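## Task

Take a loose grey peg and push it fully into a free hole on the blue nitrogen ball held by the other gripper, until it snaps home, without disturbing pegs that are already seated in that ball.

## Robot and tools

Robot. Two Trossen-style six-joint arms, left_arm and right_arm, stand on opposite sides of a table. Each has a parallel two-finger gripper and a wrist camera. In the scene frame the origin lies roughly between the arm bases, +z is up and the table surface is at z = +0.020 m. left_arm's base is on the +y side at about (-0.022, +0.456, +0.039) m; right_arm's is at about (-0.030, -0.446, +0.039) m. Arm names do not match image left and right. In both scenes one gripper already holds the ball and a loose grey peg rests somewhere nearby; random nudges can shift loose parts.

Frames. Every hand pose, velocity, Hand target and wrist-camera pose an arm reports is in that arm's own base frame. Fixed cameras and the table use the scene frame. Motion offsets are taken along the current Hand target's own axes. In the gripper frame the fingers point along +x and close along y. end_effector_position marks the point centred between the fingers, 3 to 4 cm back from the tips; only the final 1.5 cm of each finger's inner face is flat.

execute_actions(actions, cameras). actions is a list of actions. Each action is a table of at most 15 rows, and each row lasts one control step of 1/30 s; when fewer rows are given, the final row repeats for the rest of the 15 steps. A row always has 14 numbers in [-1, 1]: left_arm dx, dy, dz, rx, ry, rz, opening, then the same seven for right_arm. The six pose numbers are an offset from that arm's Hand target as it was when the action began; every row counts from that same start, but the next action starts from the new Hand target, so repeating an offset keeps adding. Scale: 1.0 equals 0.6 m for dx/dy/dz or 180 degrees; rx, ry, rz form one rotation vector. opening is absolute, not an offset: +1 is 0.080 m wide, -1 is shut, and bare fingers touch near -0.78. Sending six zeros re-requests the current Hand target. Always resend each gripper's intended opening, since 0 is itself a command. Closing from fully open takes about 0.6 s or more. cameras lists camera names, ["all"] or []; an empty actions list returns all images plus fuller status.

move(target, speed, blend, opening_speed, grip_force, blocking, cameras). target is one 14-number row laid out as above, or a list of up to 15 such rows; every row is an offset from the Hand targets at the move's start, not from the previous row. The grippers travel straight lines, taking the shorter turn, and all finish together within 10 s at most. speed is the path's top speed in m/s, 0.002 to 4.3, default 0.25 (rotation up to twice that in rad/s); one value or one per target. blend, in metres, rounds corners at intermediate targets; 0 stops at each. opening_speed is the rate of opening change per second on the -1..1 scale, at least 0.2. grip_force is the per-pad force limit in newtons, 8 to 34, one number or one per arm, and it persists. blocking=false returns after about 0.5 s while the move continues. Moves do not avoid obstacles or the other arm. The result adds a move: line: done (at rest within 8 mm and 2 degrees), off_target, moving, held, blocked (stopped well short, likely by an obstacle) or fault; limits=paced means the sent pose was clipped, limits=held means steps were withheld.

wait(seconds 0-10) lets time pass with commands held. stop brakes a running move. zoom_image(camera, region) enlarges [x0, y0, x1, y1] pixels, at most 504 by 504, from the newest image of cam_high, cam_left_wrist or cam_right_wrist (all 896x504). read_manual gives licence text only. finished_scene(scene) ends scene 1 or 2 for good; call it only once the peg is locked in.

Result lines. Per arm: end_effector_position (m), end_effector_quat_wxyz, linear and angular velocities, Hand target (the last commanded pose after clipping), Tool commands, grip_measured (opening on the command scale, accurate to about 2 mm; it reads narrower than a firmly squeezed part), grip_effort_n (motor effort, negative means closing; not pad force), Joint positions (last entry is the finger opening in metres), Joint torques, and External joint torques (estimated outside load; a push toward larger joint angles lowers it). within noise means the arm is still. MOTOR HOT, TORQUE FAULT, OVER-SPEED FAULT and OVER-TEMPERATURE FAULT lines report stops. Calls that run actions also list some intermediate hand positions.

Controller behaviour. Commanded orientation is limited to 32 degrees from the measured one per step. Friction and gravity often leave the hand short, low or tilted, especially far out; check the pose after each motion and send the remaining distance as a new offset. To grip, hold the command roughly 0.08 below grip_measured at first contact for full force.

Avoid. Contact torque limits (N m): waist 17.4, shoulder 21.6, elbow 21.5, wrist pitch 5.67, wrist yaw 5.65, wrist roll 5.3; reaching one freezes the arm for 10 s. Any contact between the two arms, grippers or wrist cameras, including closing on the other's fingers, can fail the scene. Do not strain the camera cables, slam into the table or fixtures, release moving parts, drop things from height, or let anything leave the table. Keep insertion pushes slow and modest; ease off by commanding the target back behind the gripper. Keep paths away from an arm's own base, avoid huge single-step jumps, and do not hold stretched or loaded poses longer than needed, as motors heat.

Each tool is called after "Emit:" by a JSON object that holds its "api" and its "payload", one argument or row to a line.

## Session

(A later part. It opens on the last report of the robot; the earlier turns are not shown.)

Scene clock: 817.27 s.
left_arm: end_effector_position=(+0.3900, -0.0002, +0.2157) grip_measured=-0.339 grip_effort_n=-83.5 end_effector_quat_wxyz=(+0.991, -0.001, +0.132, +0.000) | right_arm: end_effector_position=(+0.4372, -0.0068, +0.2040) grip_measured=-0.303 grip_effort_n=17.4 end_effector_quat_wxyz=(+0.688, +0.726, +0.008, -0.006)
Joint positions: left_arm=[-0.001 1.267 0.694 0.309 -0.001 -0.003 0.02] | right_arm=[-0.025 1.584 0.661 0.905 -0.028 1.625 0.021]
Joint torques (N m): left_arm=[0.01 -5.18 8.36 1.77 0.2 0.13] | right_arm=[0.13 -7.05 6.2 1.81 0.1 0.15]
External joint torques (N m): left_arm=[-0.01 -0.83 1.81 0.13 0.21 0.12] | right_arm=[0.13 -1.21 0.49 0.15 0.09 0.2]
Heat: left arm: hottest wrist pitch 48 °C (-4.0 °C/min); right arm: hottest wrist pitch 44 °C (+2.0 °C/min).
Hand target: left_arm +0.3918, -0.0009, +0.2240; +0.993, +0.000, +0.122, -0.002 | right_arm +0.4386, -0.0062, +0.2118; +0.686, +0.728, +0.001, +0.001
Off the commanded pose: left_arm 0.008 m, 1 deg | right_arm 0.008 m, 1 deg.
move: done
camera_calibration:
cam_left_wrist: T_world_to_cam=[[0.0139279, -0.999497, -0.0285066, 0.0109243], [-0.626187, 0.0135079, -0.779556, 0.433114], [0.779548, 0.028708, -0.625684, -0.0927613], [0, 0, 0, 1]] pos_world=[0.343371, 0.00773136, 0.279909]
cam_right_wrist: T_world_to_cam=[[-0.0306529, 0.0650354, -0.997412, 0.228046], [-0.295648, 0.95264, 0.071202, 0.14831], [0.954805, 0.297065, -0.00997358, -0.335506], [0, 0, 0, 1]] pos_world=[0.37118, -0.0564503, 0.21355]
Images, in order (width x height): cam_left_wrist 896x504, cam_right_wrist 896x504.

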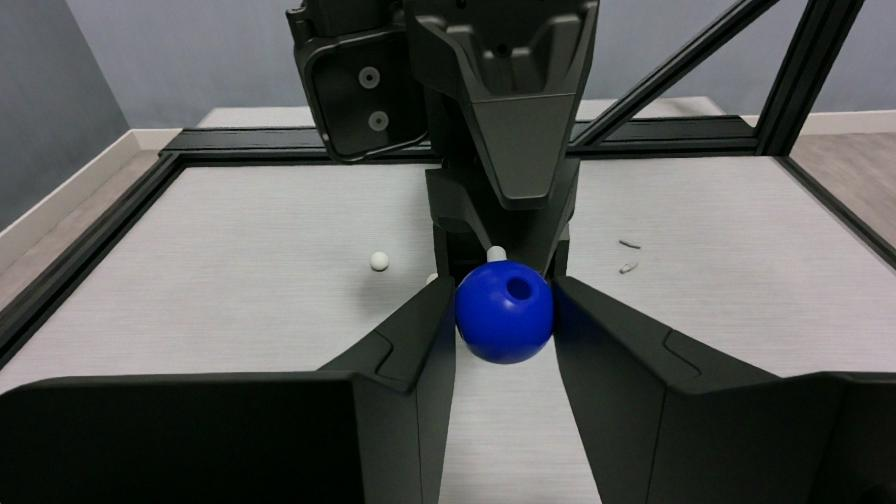

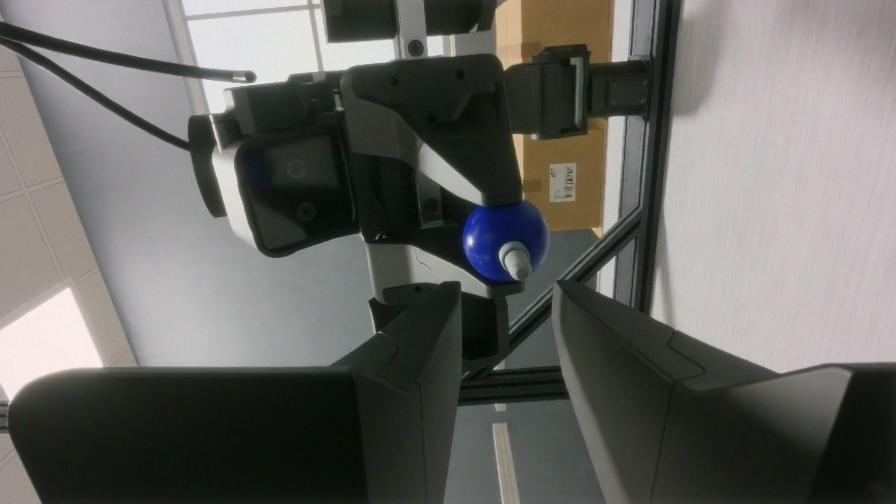

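Emit:
{"api": "move", "payload": {
  "target": [
    [0,0,0,0,0,0,-0.465,0.006,0.0,0.0125,0,0,0,-0.3]
  ],
  "speed": 0.06,
  "cameras": ["cam_left_wrist","cam_right_wrist"]
}}

Scene clock: 820.77 s.
left_arm: end_effector_position=(+0.3900, -0.0002, +0.2157) grip_measured=-0.339 grip_effort_n=-83.5 end_effector_quat_wxyz=(+0.991, -0.001, +0.132, +0.000) | right_arm: end_effector_position=(+0.4388, -0.0127, +0.2086) grip_measured=-0.303 grip_effort_n=17.9 end_effector_quat_wxyz=(+0.688, +0.726, +0.004, -0.002)
Joint positions: left_arm=[-0.001 1.267 0.694 0.309 -0.001 -0.003 0.02] | right_arm=[-0.045 1.584 0.672 0.905 -0.047 1.625 0.021]
Joint torques (N m): left_arm=[0.04 -5.18 8.34 1.78 0.2 0.13] | right_arm=[-0.27 -5.28 6.52 1.93 -0.08 0.12]
External joint torques (N m): left_arm=[0.06 -0.72 1.66 0.09 0.2 0.12] | right_arm=[-0.26 0.51 0.82 0.3 -0.08 0.17]
Heat: left arm: hottest wrist pitch 48 °C (-4.0 °C/min); right arm: hottest wrist pitch 44 °C (+2.0 °C/min).
Hand target: left_arm +0.3918, -0.0009, +0.2240; +0.993, +0.000, +0.122, -0.002 | right_arm +0.4421, -0.0137, +0.2114; +0.686, +0.728, +0.001, +0.001
Off the commanded pose: left_arm 0.008 m, 1 deg | right_arm 0.005 m, 1 deg.
move: done
camera_calibration:
cam_left_wrist: T_world_to_cam=[[0.0139279, -0.999497, -0.0285066, 0.0109243], [-0.626187, 0.0135079, -0.779556, 0.433114], [0.779548, 0.028708, -0.625684, -0.0927613], [0, 0, 0, 1]] pos_world=[0.343371, 0.00773136, 0.279909]
cam_right_wrist: T_world_to_cam=[[-0.0195985, 0.0649323, -0.997697, 0.228169], [-0.295701, 0.95287, 0.0678235, 0.154868], [0.955079, 0.296349, 0.000525772, -0.337564], [0, 0, 0, 1]] pos_world=[0.372667, -0.062348, 0.217318]
Images, in order (width x height): cam_left_wrist 896x504, cam_right_wrist 896x504.

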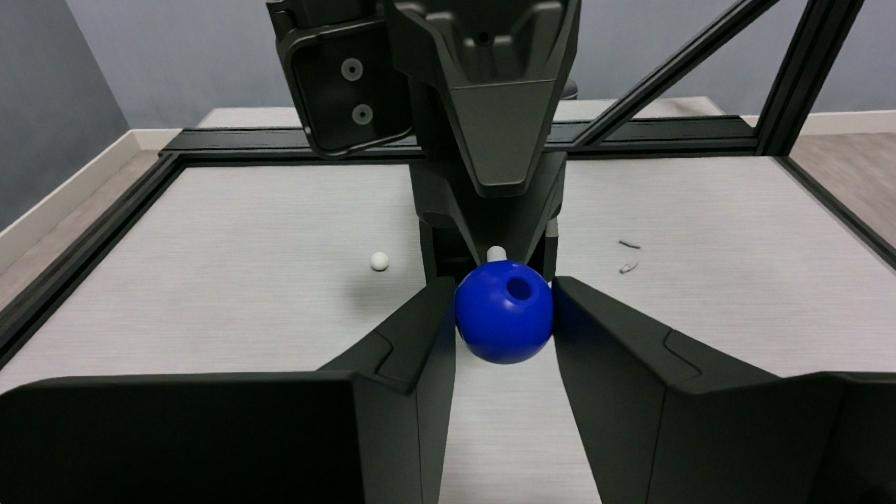

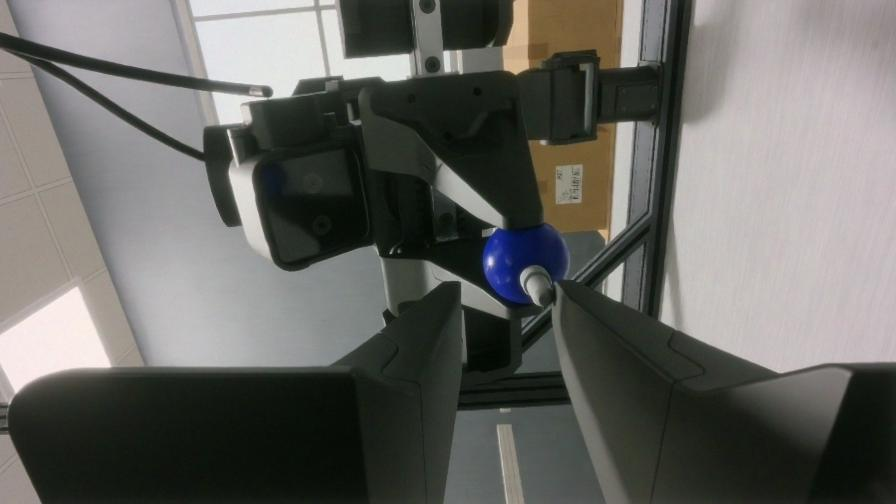

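Emit:
{"api": "move", "payload": {
  "target": [
    [0,0,0,0,0,0,-0.465,0.002,-0.0125,0.0,0,0,0,-0.3]
  ],
  "speed": 0.06,
  "cameras": ["cam_right_wrist"]
}}

Scene clock: 822.10 s.
left_arm: end_effector_position=(+0.3900, -0.0002, +0.2157) grip_measured=-0.339 grip_effort_n=-83.5 end_effector_quat_wxyz=(+0.991, -0.001, +0.132, +0.000) | right_arm: end_effector_position=(+0.4415, -0.0130, +0.2052) grip_measured=-0.303 grip_effort_n=17.4 end_effector_quat_wxyz=(+0.688, +0.726, +0.000, +0.001)
Joint positions: left_arm=[-0.001 1.267 0.694 0.309 -0.001 -0.003 0.02] | right_arm=[-0.046 1.611 0.672 0.94 -0.047 1.625 0.021]
Joint torques (N m): left_arm=[0.01 -5.18 8.36 1.77 0.21 0.13] | right_arm=[-0.15 -5.42 5.36 2.09 0 0.13]
External joint torques (N m): left_arm=[-0.02 -0.76 1.76 0.11 0.21 0.12] | right_arm=[-0.16 0.37 -0.13 0.5 0 0.18]
Heat: left arm: hottest wrist pitch 48 °C (-4.1 °C/min); right arm: hottest wrist pitch 44 °C (+2.0 °C/min).
Hand target: left_arm +0.3918, -0.0009, +0.2240; +0.993, +0.000, +0.122, -0.002 | right_arm +0.4433, -0.0134, +0.2040; +0.686, +0.728, +0.001, +0.001
Off the commanded pose: left_arm 0.008 m, 1 deg | right_arm 0.002 m, 0 deg.
move: done
camera_calibration:
cam_right_wrist: T_world_to_cam=[[-0.01048, 0.0644911, -0.997863, 0.221007], [-0.295964, 0.953005, 0.0647003, 0.156951], [0.955142, 0.296009, 0.00909955, -0.341821], [0, 0, 0, 1]] pos_world=[0.375256, -0.0626463, 0.21349]
Images, in order (width x height): cam_right_wrist 896x504.

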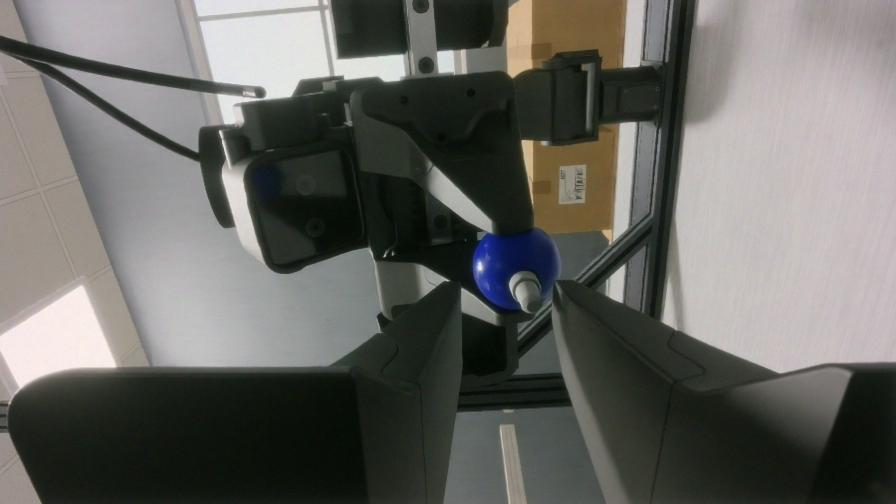

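Emit:
{"api": "move", "payload": {
  "target": [
    [0.003,0,-0.009,0,0,0,-0.465,-0.0055,-0.006,0.0,0,0,0,-0.3],
    [0.003,0,-0.009,0,0,0,-0.465,-0.0055,-0.006,0.0,0,0,0,-0.9]
  ],
  "speed": 0.06,
  "cameras": ["cam_left_wrist","cam_right_wrist"]
}}

Emit:
{"api": "zoom_image", "payload": {
  "camera": "cam_right_wrist",
  "region": [450, 215, 560, 325]
}}

Scene clock: 825.10 s.
left_arm: end_effector_position=(+0.3916, -0.0002, +0.2206) grip_measured=-0.339 grip_effort_n=-83.5 end_effector_quat_wxyz=(+0.993, -0.001, +0.120, +0.000) | right_arm: end_effector_position=(+0.4401, -0.0130, +0.2059) grip_measured=-0.732 grip_effort_n=-83.5 end_effector_quat_wxyz=(+0.688, +0.726, -0.003, +0.005)
Joint positions: left_arm=[-0.001 1.269 0.694 0.335 -0.001 -0.003 0.02] | right_arm=[-0.046 1.611 0.663 0.96 -0.047 1.625 0.002]
Joint torques (N m): left_arm=[0.01 -3.9 6.38 1.87 0.21 0.12] | right_arm=[-0.11 -5.45 4.26 2.03 -0.02 0.14]
External joint torques (N m): left_arm=[0.05 0.48 -0.21 0.22 0.2 0.12] | right_arm=[-0.1 0.27 -1.18 0.46 -0.02 0.19]
Heat: left arm: hottest wrist pitch 48 °C (-4.1 °C/min); right arm: hottest wrist pitch 44 °C (+2.0 °C/min).
Hand target: left_arm +0.3923, -0.0009, +0.2182; +0.993, +0.000, +0.122, -0.002 | right_arm +0.4400, -0.0132, +0.2004; +0.686, +0.728, +0.000, +0.001
Off the commanded pose: left_arm 0.003 m, 0 deg | right_arm 0.006 m, 1 deg.
move: done
camera_calibration:
cam_left_wrist: T_world_to_cam=[[0.0146215, -0.999497, -0.0281571, 0.0106921], [-0.60691, 0.0135081, -0.794656, 0.433705], [0.794636, 0.0287078, -0.606407, -0.101126], [0, 0, 0, 1]] pos_world=[0.343422, 0.00773136, 0.283624]
cam_right_wrist: T_world_to_cam=[[0.00014962, 0.0640032, -0.99795, 0.216967], [-0.296632, 0.953037, 0.0610782, 0.157435], [0.954992, 0.296015, 0.019128, -0.342489], [0, 0, 0, 1]] pos_world=[0.373742, -0.0625457, 0.213458]
Images, in order (width x height): cam_left_wrist 896x504, cam_right_wrist 896x504.

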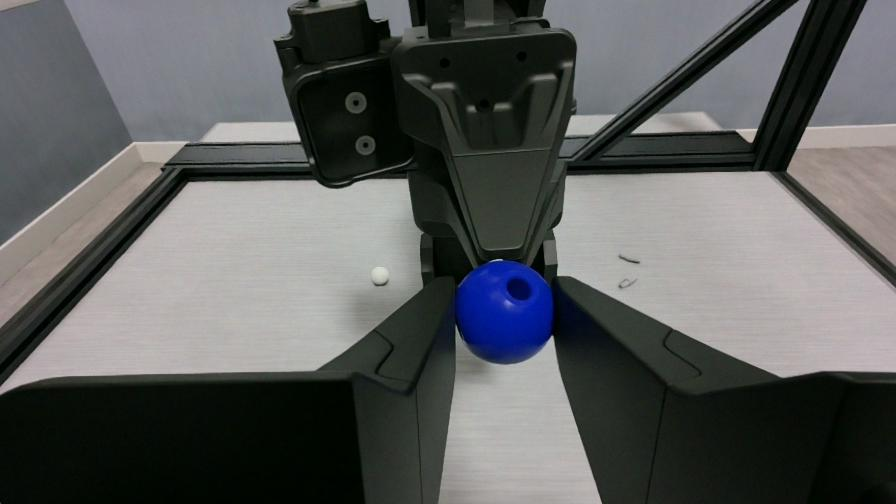

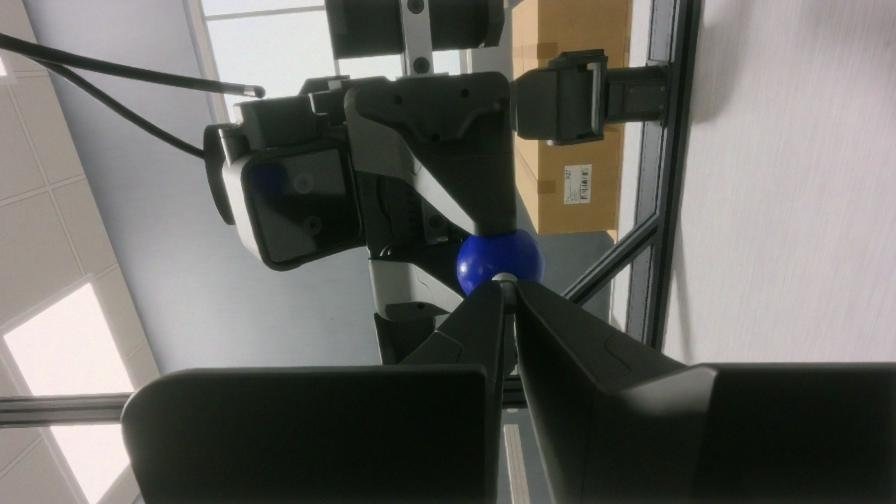

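Scaled by 4.582 from the camera's 896x504 image, which has a finer 1280x720 frame.

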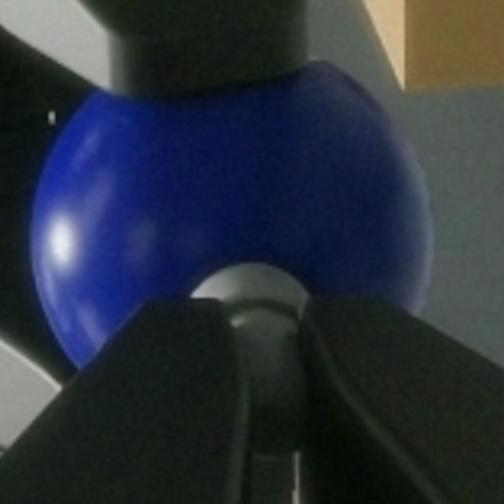

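Emit:
{"api": "move", "payload": {
  "target": [0.0323, 0, 0.012, 0, 0, 0, -0.465, 0.0333, 0.0092, 0, 0, 0, 0, -0.9],
  "speed": 0.04,
  "cameras": ["all"]
}}

Scene clock: 829.23 s.
left_arm: end_effector_position=(+0.3959, -0.0002, +0.1957) grip_measured=-0.339 grip_effort_n=-83.5 end_effector_quat_wxyz=(+0.987, -0.001, +0.158, +0.000) | right_arm: end_effector_position=(+0.4428, -0.0131, +0.1831) grip_measured=-0.732 grip_effort_n=-83.5 end_effector_quat_wxyz=(+0.686, +0.727, +0.022, -0.022)
Joint positions: left_arm=[-0.001 1.323 0.694 0.312 -0.001 -0.003 0.02] | right_arm=[-0.046 1.643 0.663 0.918 -0.047 1.625 0.002]
Joint torques (N m): left_arm=[-0.01 -1.61 13.83 4.17 0.19 0.13] | right_arm=[0.04 -3.94 12.85 2.72 0.04 0.13]
External joint torques (N m): left_arm=[0 3.06 7.34 2.53 0.19 0.12] | right_arm=[0.13 2.04 7.39 1.09 0.02 0.18]
Heat: left arm: hottest wrist pitch 48 °C (-3.0 °C/min); right arm: hottest wrist pitch 44 °C (+2.0 °C/min).
Hand target: left_arm +0.4128, -0.0010, +0.2205; +0.993, +0.000, +0.122, -0.002 | right_arm +0.4600, -0.0134, +0.2058; +0.686, +0.728, +0.001, +0.000
Off the commanded pose: left_arm 0.030 m, 4 deg | right_arm 0.029 m, 4 deg.
move: off_target (left_arm, right_arm)
camera_calibration:
cam_left_wrist: T_world_to_cam=[[0.012432, -0.999492, -0.0293364, 0.0110378], [-0.665993, 0.0136073, -0.745834, 0.430383], [0.745854, 0.02881, -0.665486, -0.0887114], [0, 0, 0, 1]] pos_world=[0.352661, 0.00773166, 0.262282]
cam_right_wrist: T_world_to_cam=[[-0.0735058, 0.0673856, -0.995016, 0.226362], [-0.291179, 0.952792, 0.0860366, 0.152824], [0.95384, 0.296052, -0.0504144, -0.331403], [0, 0, 0, 1]] pos_world=[0.377243, -0.0627503, 0.195378]

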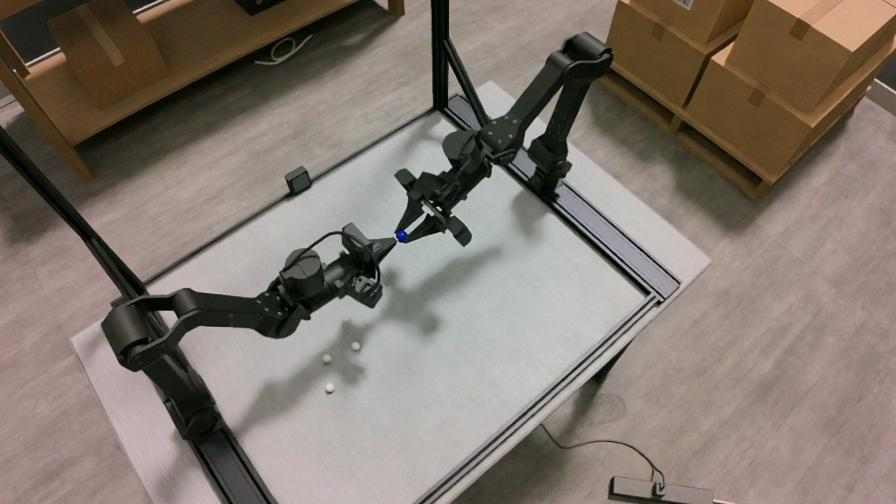

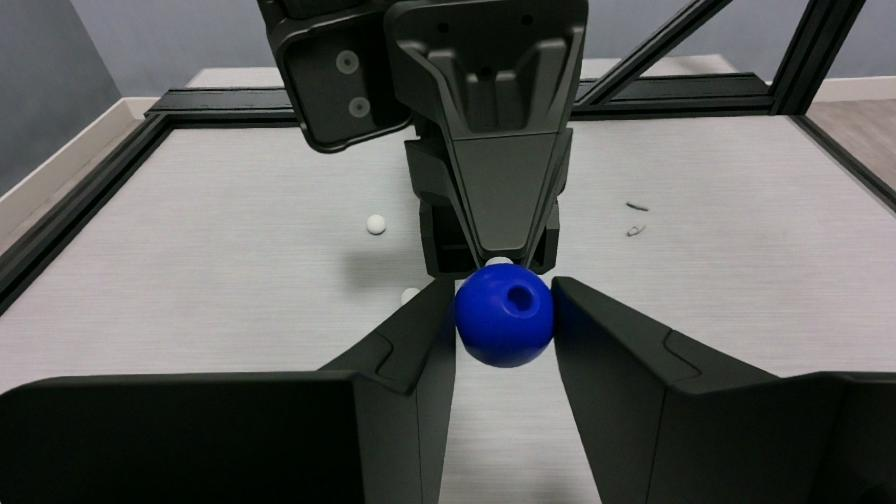

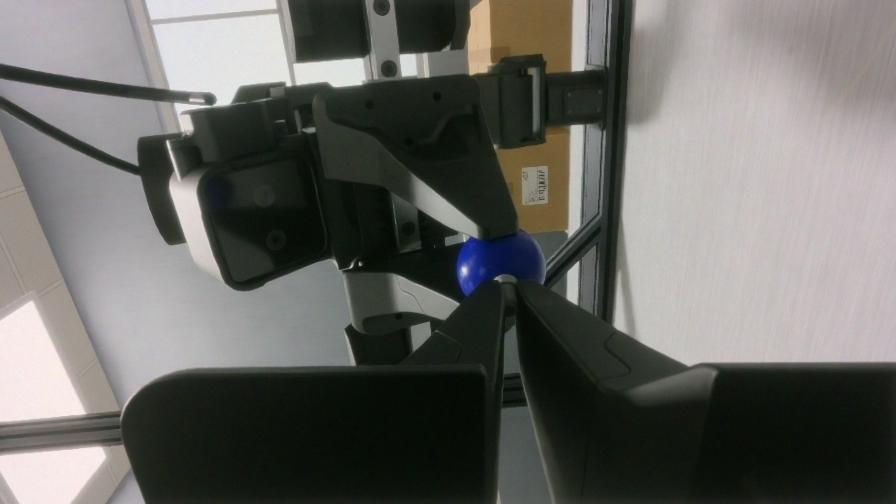

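Emit:
{"api": "zoom_image", "payload": {
  "camera": "cam_left_wrist",
  "region": [420, 220, 590, 390]
}}

Emit:
{"api": "zoom_image", "payload": {
  "camera": "cam_right_wrist",
  "region": [430, 210, 580, 350]
}}

Scaled by 2.965 from the camera's 896x504 image, which has a finer 1280x720 frame.

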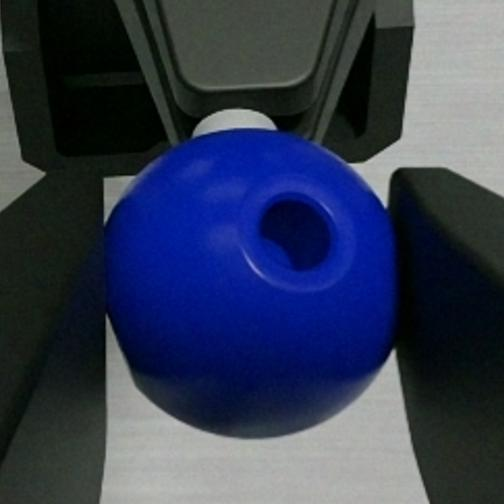

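Scaled by 3.360 from the camera's 896x504 image, which has a finer 1280x720 frame.

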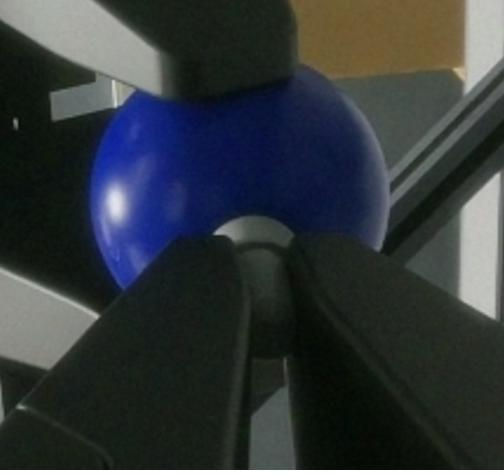

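Emit:
{"api": "move", "payload": {
  "target": [0.0213, 0, 0.012, 0, 0, 0, -0.465, 0.0217, 0.008, 0, 0, 0, 0, -0.9],
  "speed": 0.04,
  "cameras": ["all"]
}}

Scene clock: 831.63 s.
left_arm: end_effector_position=(+0.3954, -0.0002, +0.1765) grip_measured=-0.339 grip_effort_n=-83.5 end_effector_quat_wxyz=(+0.981, -0.001, +0.192, +0.000) | right_arm: end_effector_position=(+0.4447, -0.0132, +0.1666) grip_measured=-0.732 grip_effort_n=-83.5 end_effector_quat_wxyz=(+0.684, +0.726, +0.043, -0.045)
Joint positions: left_arm=[-0.001 1.353 0.694 0.271 -0.001 -0.003 0.02] | right_arm=[-0.046 1.664 0.67 0.87 -0.047 1.625 0.002]
Joint torques (N m): left_arm=[0.02 -4.99 7 2.44 0.02 0.01] | right_arm=[-0.07 -6.73 5.63 2.37 0 -0.05]
External joint torques (N m): left_arm=[-0.06 -0.14 0.53 0.79 0.04 0.01] | right_arm=[-0.06 -0.63 0.22 0.73 -0.01 0]
Heat: left arm: hottest wrist pitch 51 °C (+0.0 °C/min); right arm: hottest wrist pitch 45 °C (+3.0 °C/min). Fold the left arm in close to its base, or ease its load, before you think long.
Hand target: left_arm +0.3975, -0.0002, +0.1804; +0.983, -0.001, +0.185, +0.000 (not the last commanded pose) | right_arm +0.4467, -0.0133, +0.1718; +0.685, +0.727, +0.038, -0.039 (not the last commanded pose)
Off the commanded pose: left_arm 0.057 m, 8 deg | right_arm 0.052 m, 7 deg.
MOTOR HOT: joint 4 (wrist pitch) of the left arm reports 51 °C; the controller stops that arm at 95 °C. To cool a motor, set the load down, stop pushing, or move to a pose that needs little force.
move: blocked (left_arm, right_arm; both arms now hold where they are)
camera_calibration:
cam_left_wrist: T_world_to_cam=[[0.0103547, -0.999492, -0.0301305, 0.0114398], [-0.716445, 0.0136048, -0.697511, 0.427089], [0.697567, 0.0288093, -0.71594, -0.0731753], [0, 0, 0, 1]] pos_world=[0.356912, 0.00773166, 0.245855]
cam_right_wrist: T_world_to_cam=[[-0.135158, 0.070206, -0.988334, 0.236404], [-0.285209, 0.952512, 0.106665, 0.148767], [0.948888, 0.296299, -0.108716, -0.322123], [0, 0, 0, 1]] pos_world=[0.380041, -0.0628548, 0.182758]

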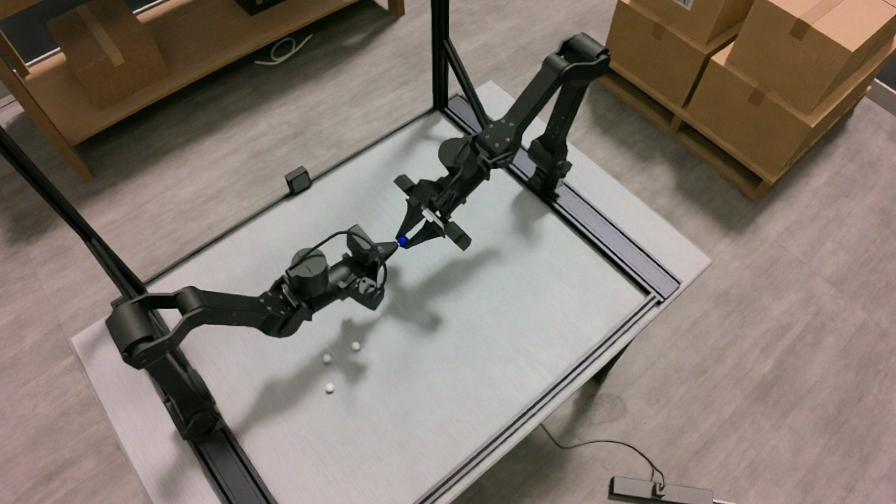

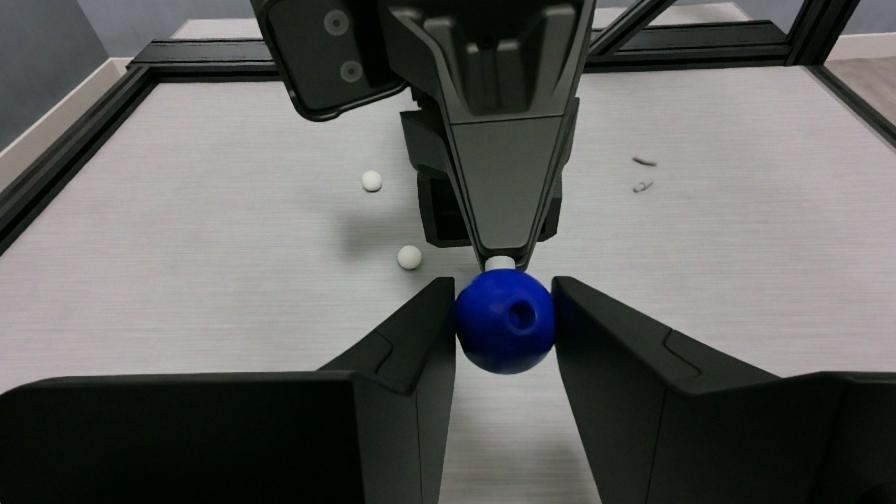

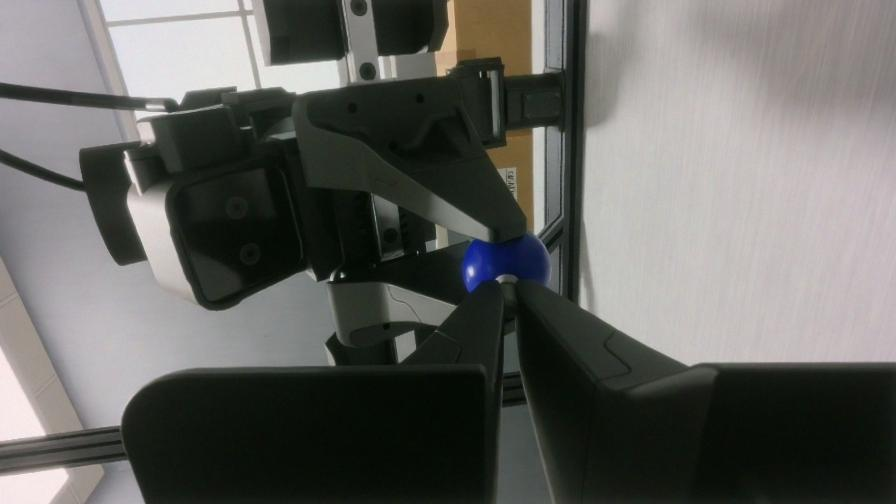

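Emit:
{"api": "zoom_image", "payload": {
  "camera": "cam_left_wrist",
  "region": [450, 220, 560, 330]
}}

Emit:
{"api": "zoom_image", "payload": {
  "camera": "cam_right_wrist",
  "region": [460, 220, 560, 320]
}}

Scaled by 4.582 from the camera's 896x504 image, which has a finer 1280x720 frame.

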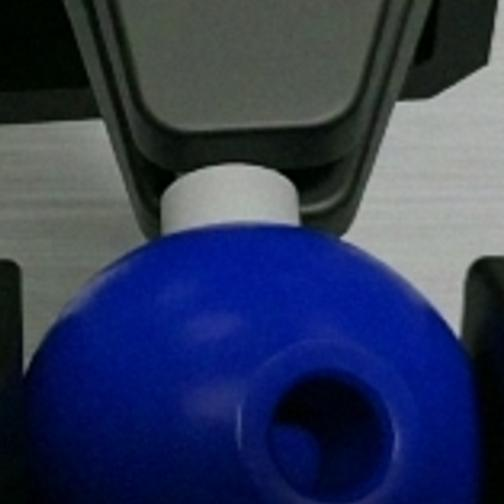

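Scaled by 5.040 from the camera's 896x504 image, which has a finer 1280x720 frame.

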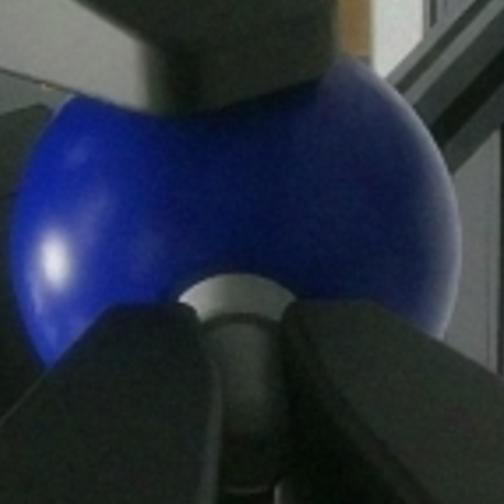

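Emit:
{"api": "move", "payload": {
  "target": [0, 0, 0, 0, 0, 0, -0.465, 0, 0, 0, 0, 0, 0, -0.35],
  "speed": 0.03,
  "opening_speed": 0.4,
  "cameras": ["all"]
}}

Scene clock: 834.13 s.
left_arm: end_effector_position=(+0.3963, -0.0002, +0.1785) grip_measured=-0.339 grip_effort_n=-83.5 end_effector_quat_wxyz=(+0.982, -0.001, +0.187, +0.000) | right_arm: end_effector_position=(+0.4448, -0.0132, +0.1676) grip_measured=-0.354 grip_effort_n=17.4 end_effector_quat_wxyz=(+0.685, +0.726, +0.042, -0.043)
Joint positions: left_arm=[-0.001 1.353 0.694 0.281 -0.001 -0.003 0.02] | right_arm=[-0.046 1.664 0.67 0.874 -0.047 1.625 0.019]
Joint torques (N m): left_arm=[0.01 -5.02 6.99 1.78 0.02 0.01] | right_arm=[-0.05 -6.71 5.72 2 0 -0.01]
External joint torques (N m): left_arm=[0.04 -0.22 0.62 0.16 0.01 0.01] | right_arm=[-0.11 -0.58 0.28 0.35 0 0.04]
Heat: left arm: hottest wrist pitch 51 °C (+0.0 °C/min); right arm: hottest wrist pitch 45 °C (+3.0 °C/min). Fold the left arm in close to its base, or ease its load, before you think long.
Hand target: left_arm +0.3975, -0.0002, +0.1804; +0.983, -0.001, +0.185, +0.000 | right_arm +0.4467, -0.0133, +0.1719; +0.685, +0.727, +0.038, -0.039
Off the commanded pose: left_arm 0.002 m, 0 deg | right_arm 0.005 m, 1 deg.
MOTOR HOT: still on. Joint 4 (wrist pitch) of the left arm reports 51 °C.
move: done
camera_calibration:
cam_left_wrist: T_world_to_cam=[[0.0106528, -0.999492, -0.0300277, 0.0113549], [-0.709452, 0.0136074, -0.704622, 0.427557], [0.704673, 0.0288094, -0.708947, -0.0763797], [0, 0, 0, 1]] pos_world=[0.357033, 0.00773166, 0.247458]
cam_right_wrist: T_world_to_cam=[[-0.130584, 0.0699607, -0.988966, 0.235543], [-0.285701, 0.952537, 0.105108, 0.149155], [0.94938, 0.296274, -0.104399, -0.323012], [0, 0, 0, 1]] pos_world=[0.380033, -0.0628544, 0.183544]

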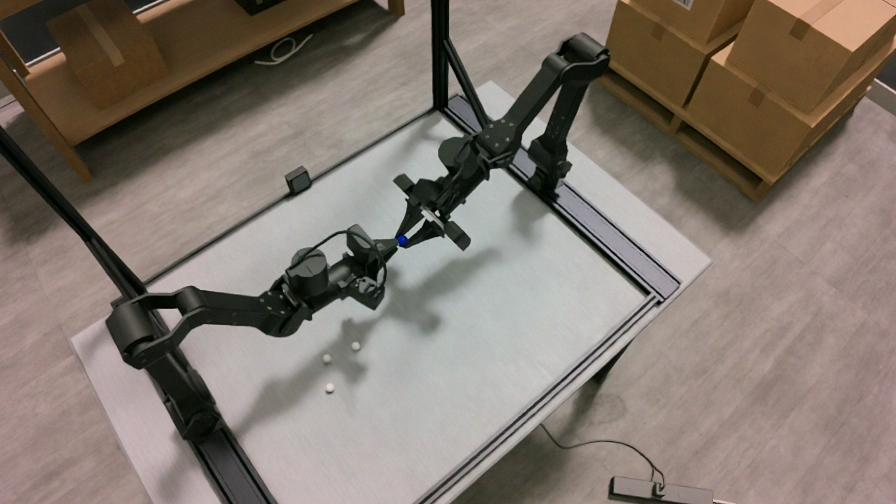

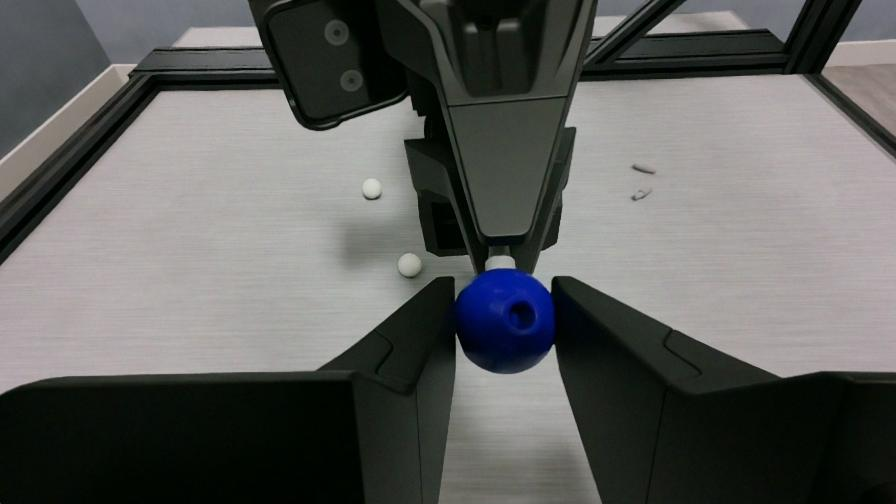

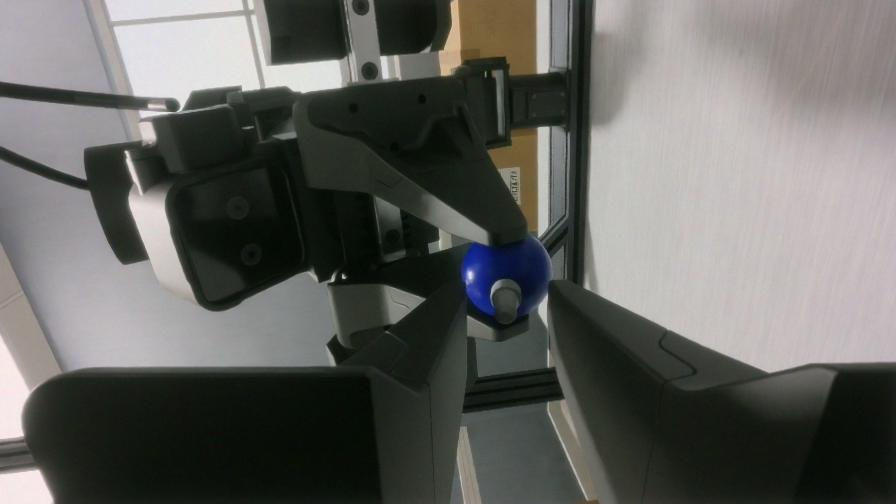

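Emit:
{"api": "zoom_image", "payload": {
  "camera": "cam_right_wrist",
  "region": [450, 225, 560, 335]
}}

Emit:
{"api": "zoom_image", "payload": {
  "camera": "cam_left_wrist",
  "region": [460, 230, 550, 320]
}}

Scaled by 4.582 from the camera's 896x504 image, which has a finer 1280x720 frame.

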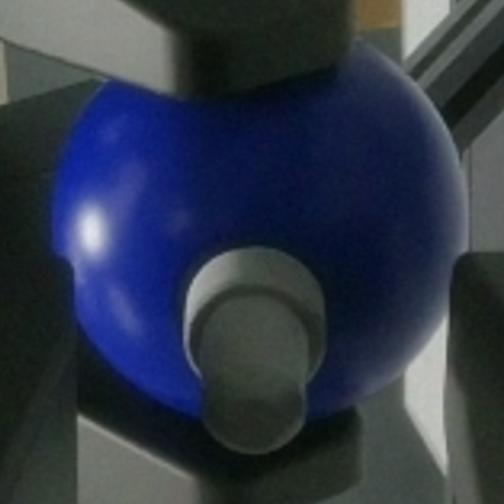

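Scaled by 5.600 from the camera's 896x504 image, which has a finer 1280x720 frame.

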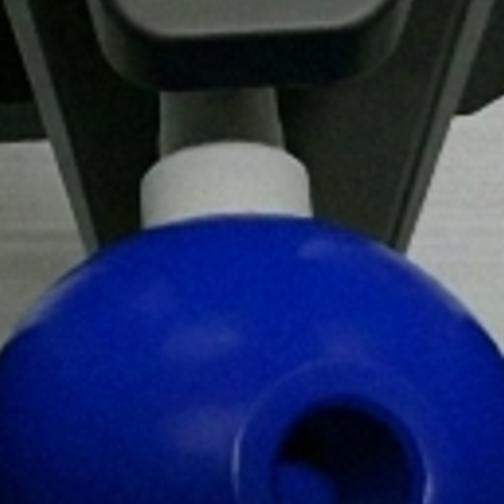

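Emit:
{"api": "move", "payload": {
  "target": [0, 0, 0, 0, 0, 0, -0.465, -0.16, 0, 0, 0, 0, 0, -0.35],
  "speed": 0.08,
  "cameras": ["all"]
}}

Scene clock: 837.23 s.
left_arm: end_effector_position=(+0.3963, -0.0002, +0.1785) grip_measured=-0.339 grip_effort_n=-83.5 end_effector_quat_wxyz=(+0.982, -0.001, +0.187, +0.000) | right_arm: end_effector_position=(+0.3536, -0.0131, +0.1811) grip_measured=-0.353 grip_effort_n=17.9 end_effector_quat_wxyz=(+0.684, +0.727, +0.040, -0.041)
Joint positions: left_arm=[-0.001 1.353 0.694 0.281 -0.001 -0.003 0.02] | right_arm=[-0.065 1.23 0.371 0.746 -0.067 1.625 0.019]
Joint torques (N m): left_arm=[0.02 -5 6.99 1.77 0.02 0.01] | right_arm=[-0.34 -5.65 4.34 1.83 -0.07 -0.13]
External joint torques (N m): left_arm=[0.02 -0.2 0.58 0.14 0.02 0] | right_arm=[-0.35 -2.25 -1.45 0.21 -0.08 -0.08]
Heat: left arm: hottest wrist pitch 51 °C (+1.0 °C/min); right arm: hottest wrist pitch 45 °C (+3.0 °C/min). Fold the left arm in close to its base, or ease its load, before you think long.
Hand target: left_arm +0.3975, -0.0002, +0.1804; +0.983, -0.001, +0.185, +0.000 | right_arm +0.3513, -0.0135, +0.1823; +0.685, +0.727, +0.038, -0.039
Off the commanded pose: left_arm 0.002 m, 0 deg | right_arm 0.003 m, 0 deg.
MOTOR HOT: still on. Joint 4 (wrist pitch) of the left arm reports 51 °C.
move: done
camera_calibration:
cam_left_wrist: T_world_to_cam=[[0.0106528, -0.999492, -0.0300277, 0.0113549], [-0.709452, 0.0136074, -0.704622, 0.427557], [0.704673, 0.0288094, -0.708947, -0.0763797], [0, 0, 0, 1]] pos_world=[0.357033, 0.00773166, 0.247458]
cam_right_wrist: T_world_to_cam=[[-0.124427, 0.0719441, -0.989617, 0.23493], [-0.286236, 0.952364, 0.105225, 0.121731], [0.950046, 0.296357, -0.0979068, -0.23646], [0, 0, 0, 1]] pos_world=[0.288723, -0.0627573, 0.19653]

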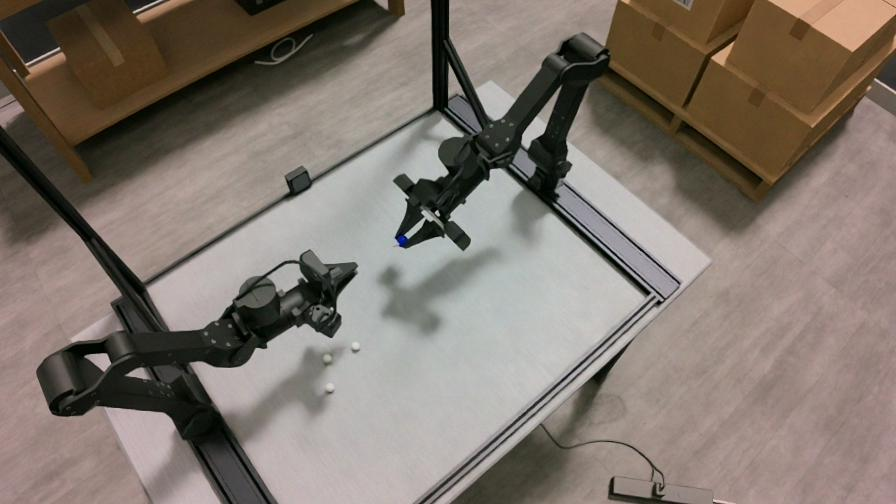

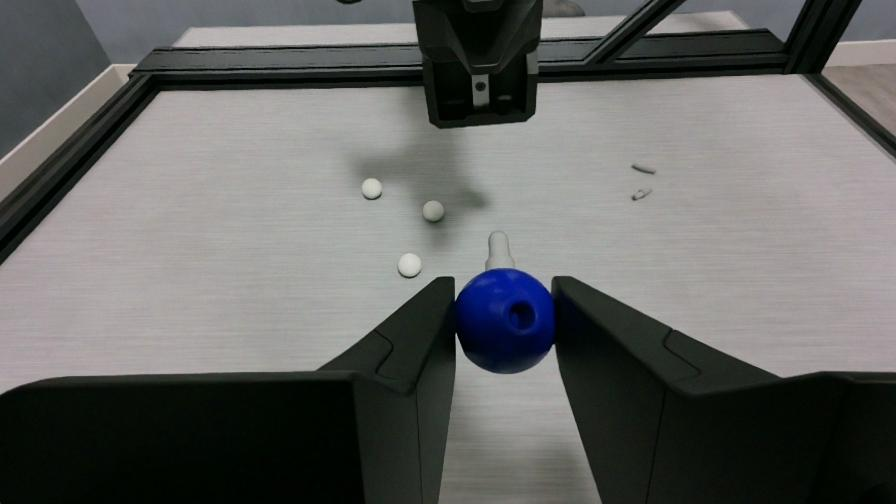

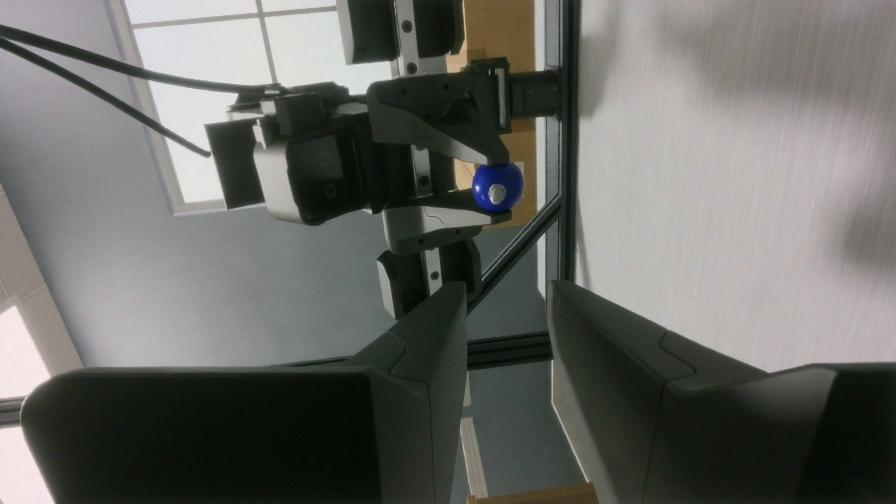

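Emit:
{"api": "zoom_image", "payload": {
  "camera": "cam_left_wrist",
  "region": [450, 220, 560, 330]
}}

Emit:
{"api": "finished_scene", "payload": {
  "scene": 1
}}

Scaled by 4.582 from the camera's 896x504 image, which has a finer 1280x720 frame.

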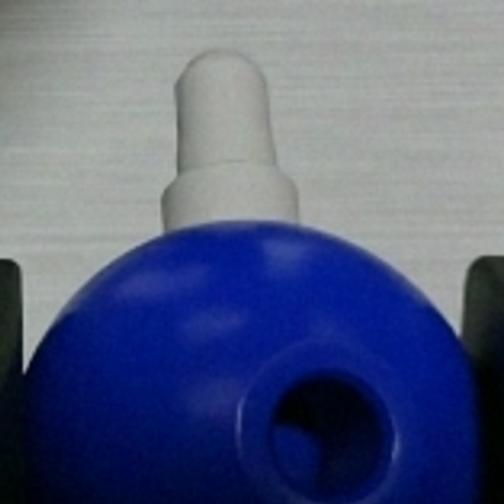

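The scene is finished: the task was done.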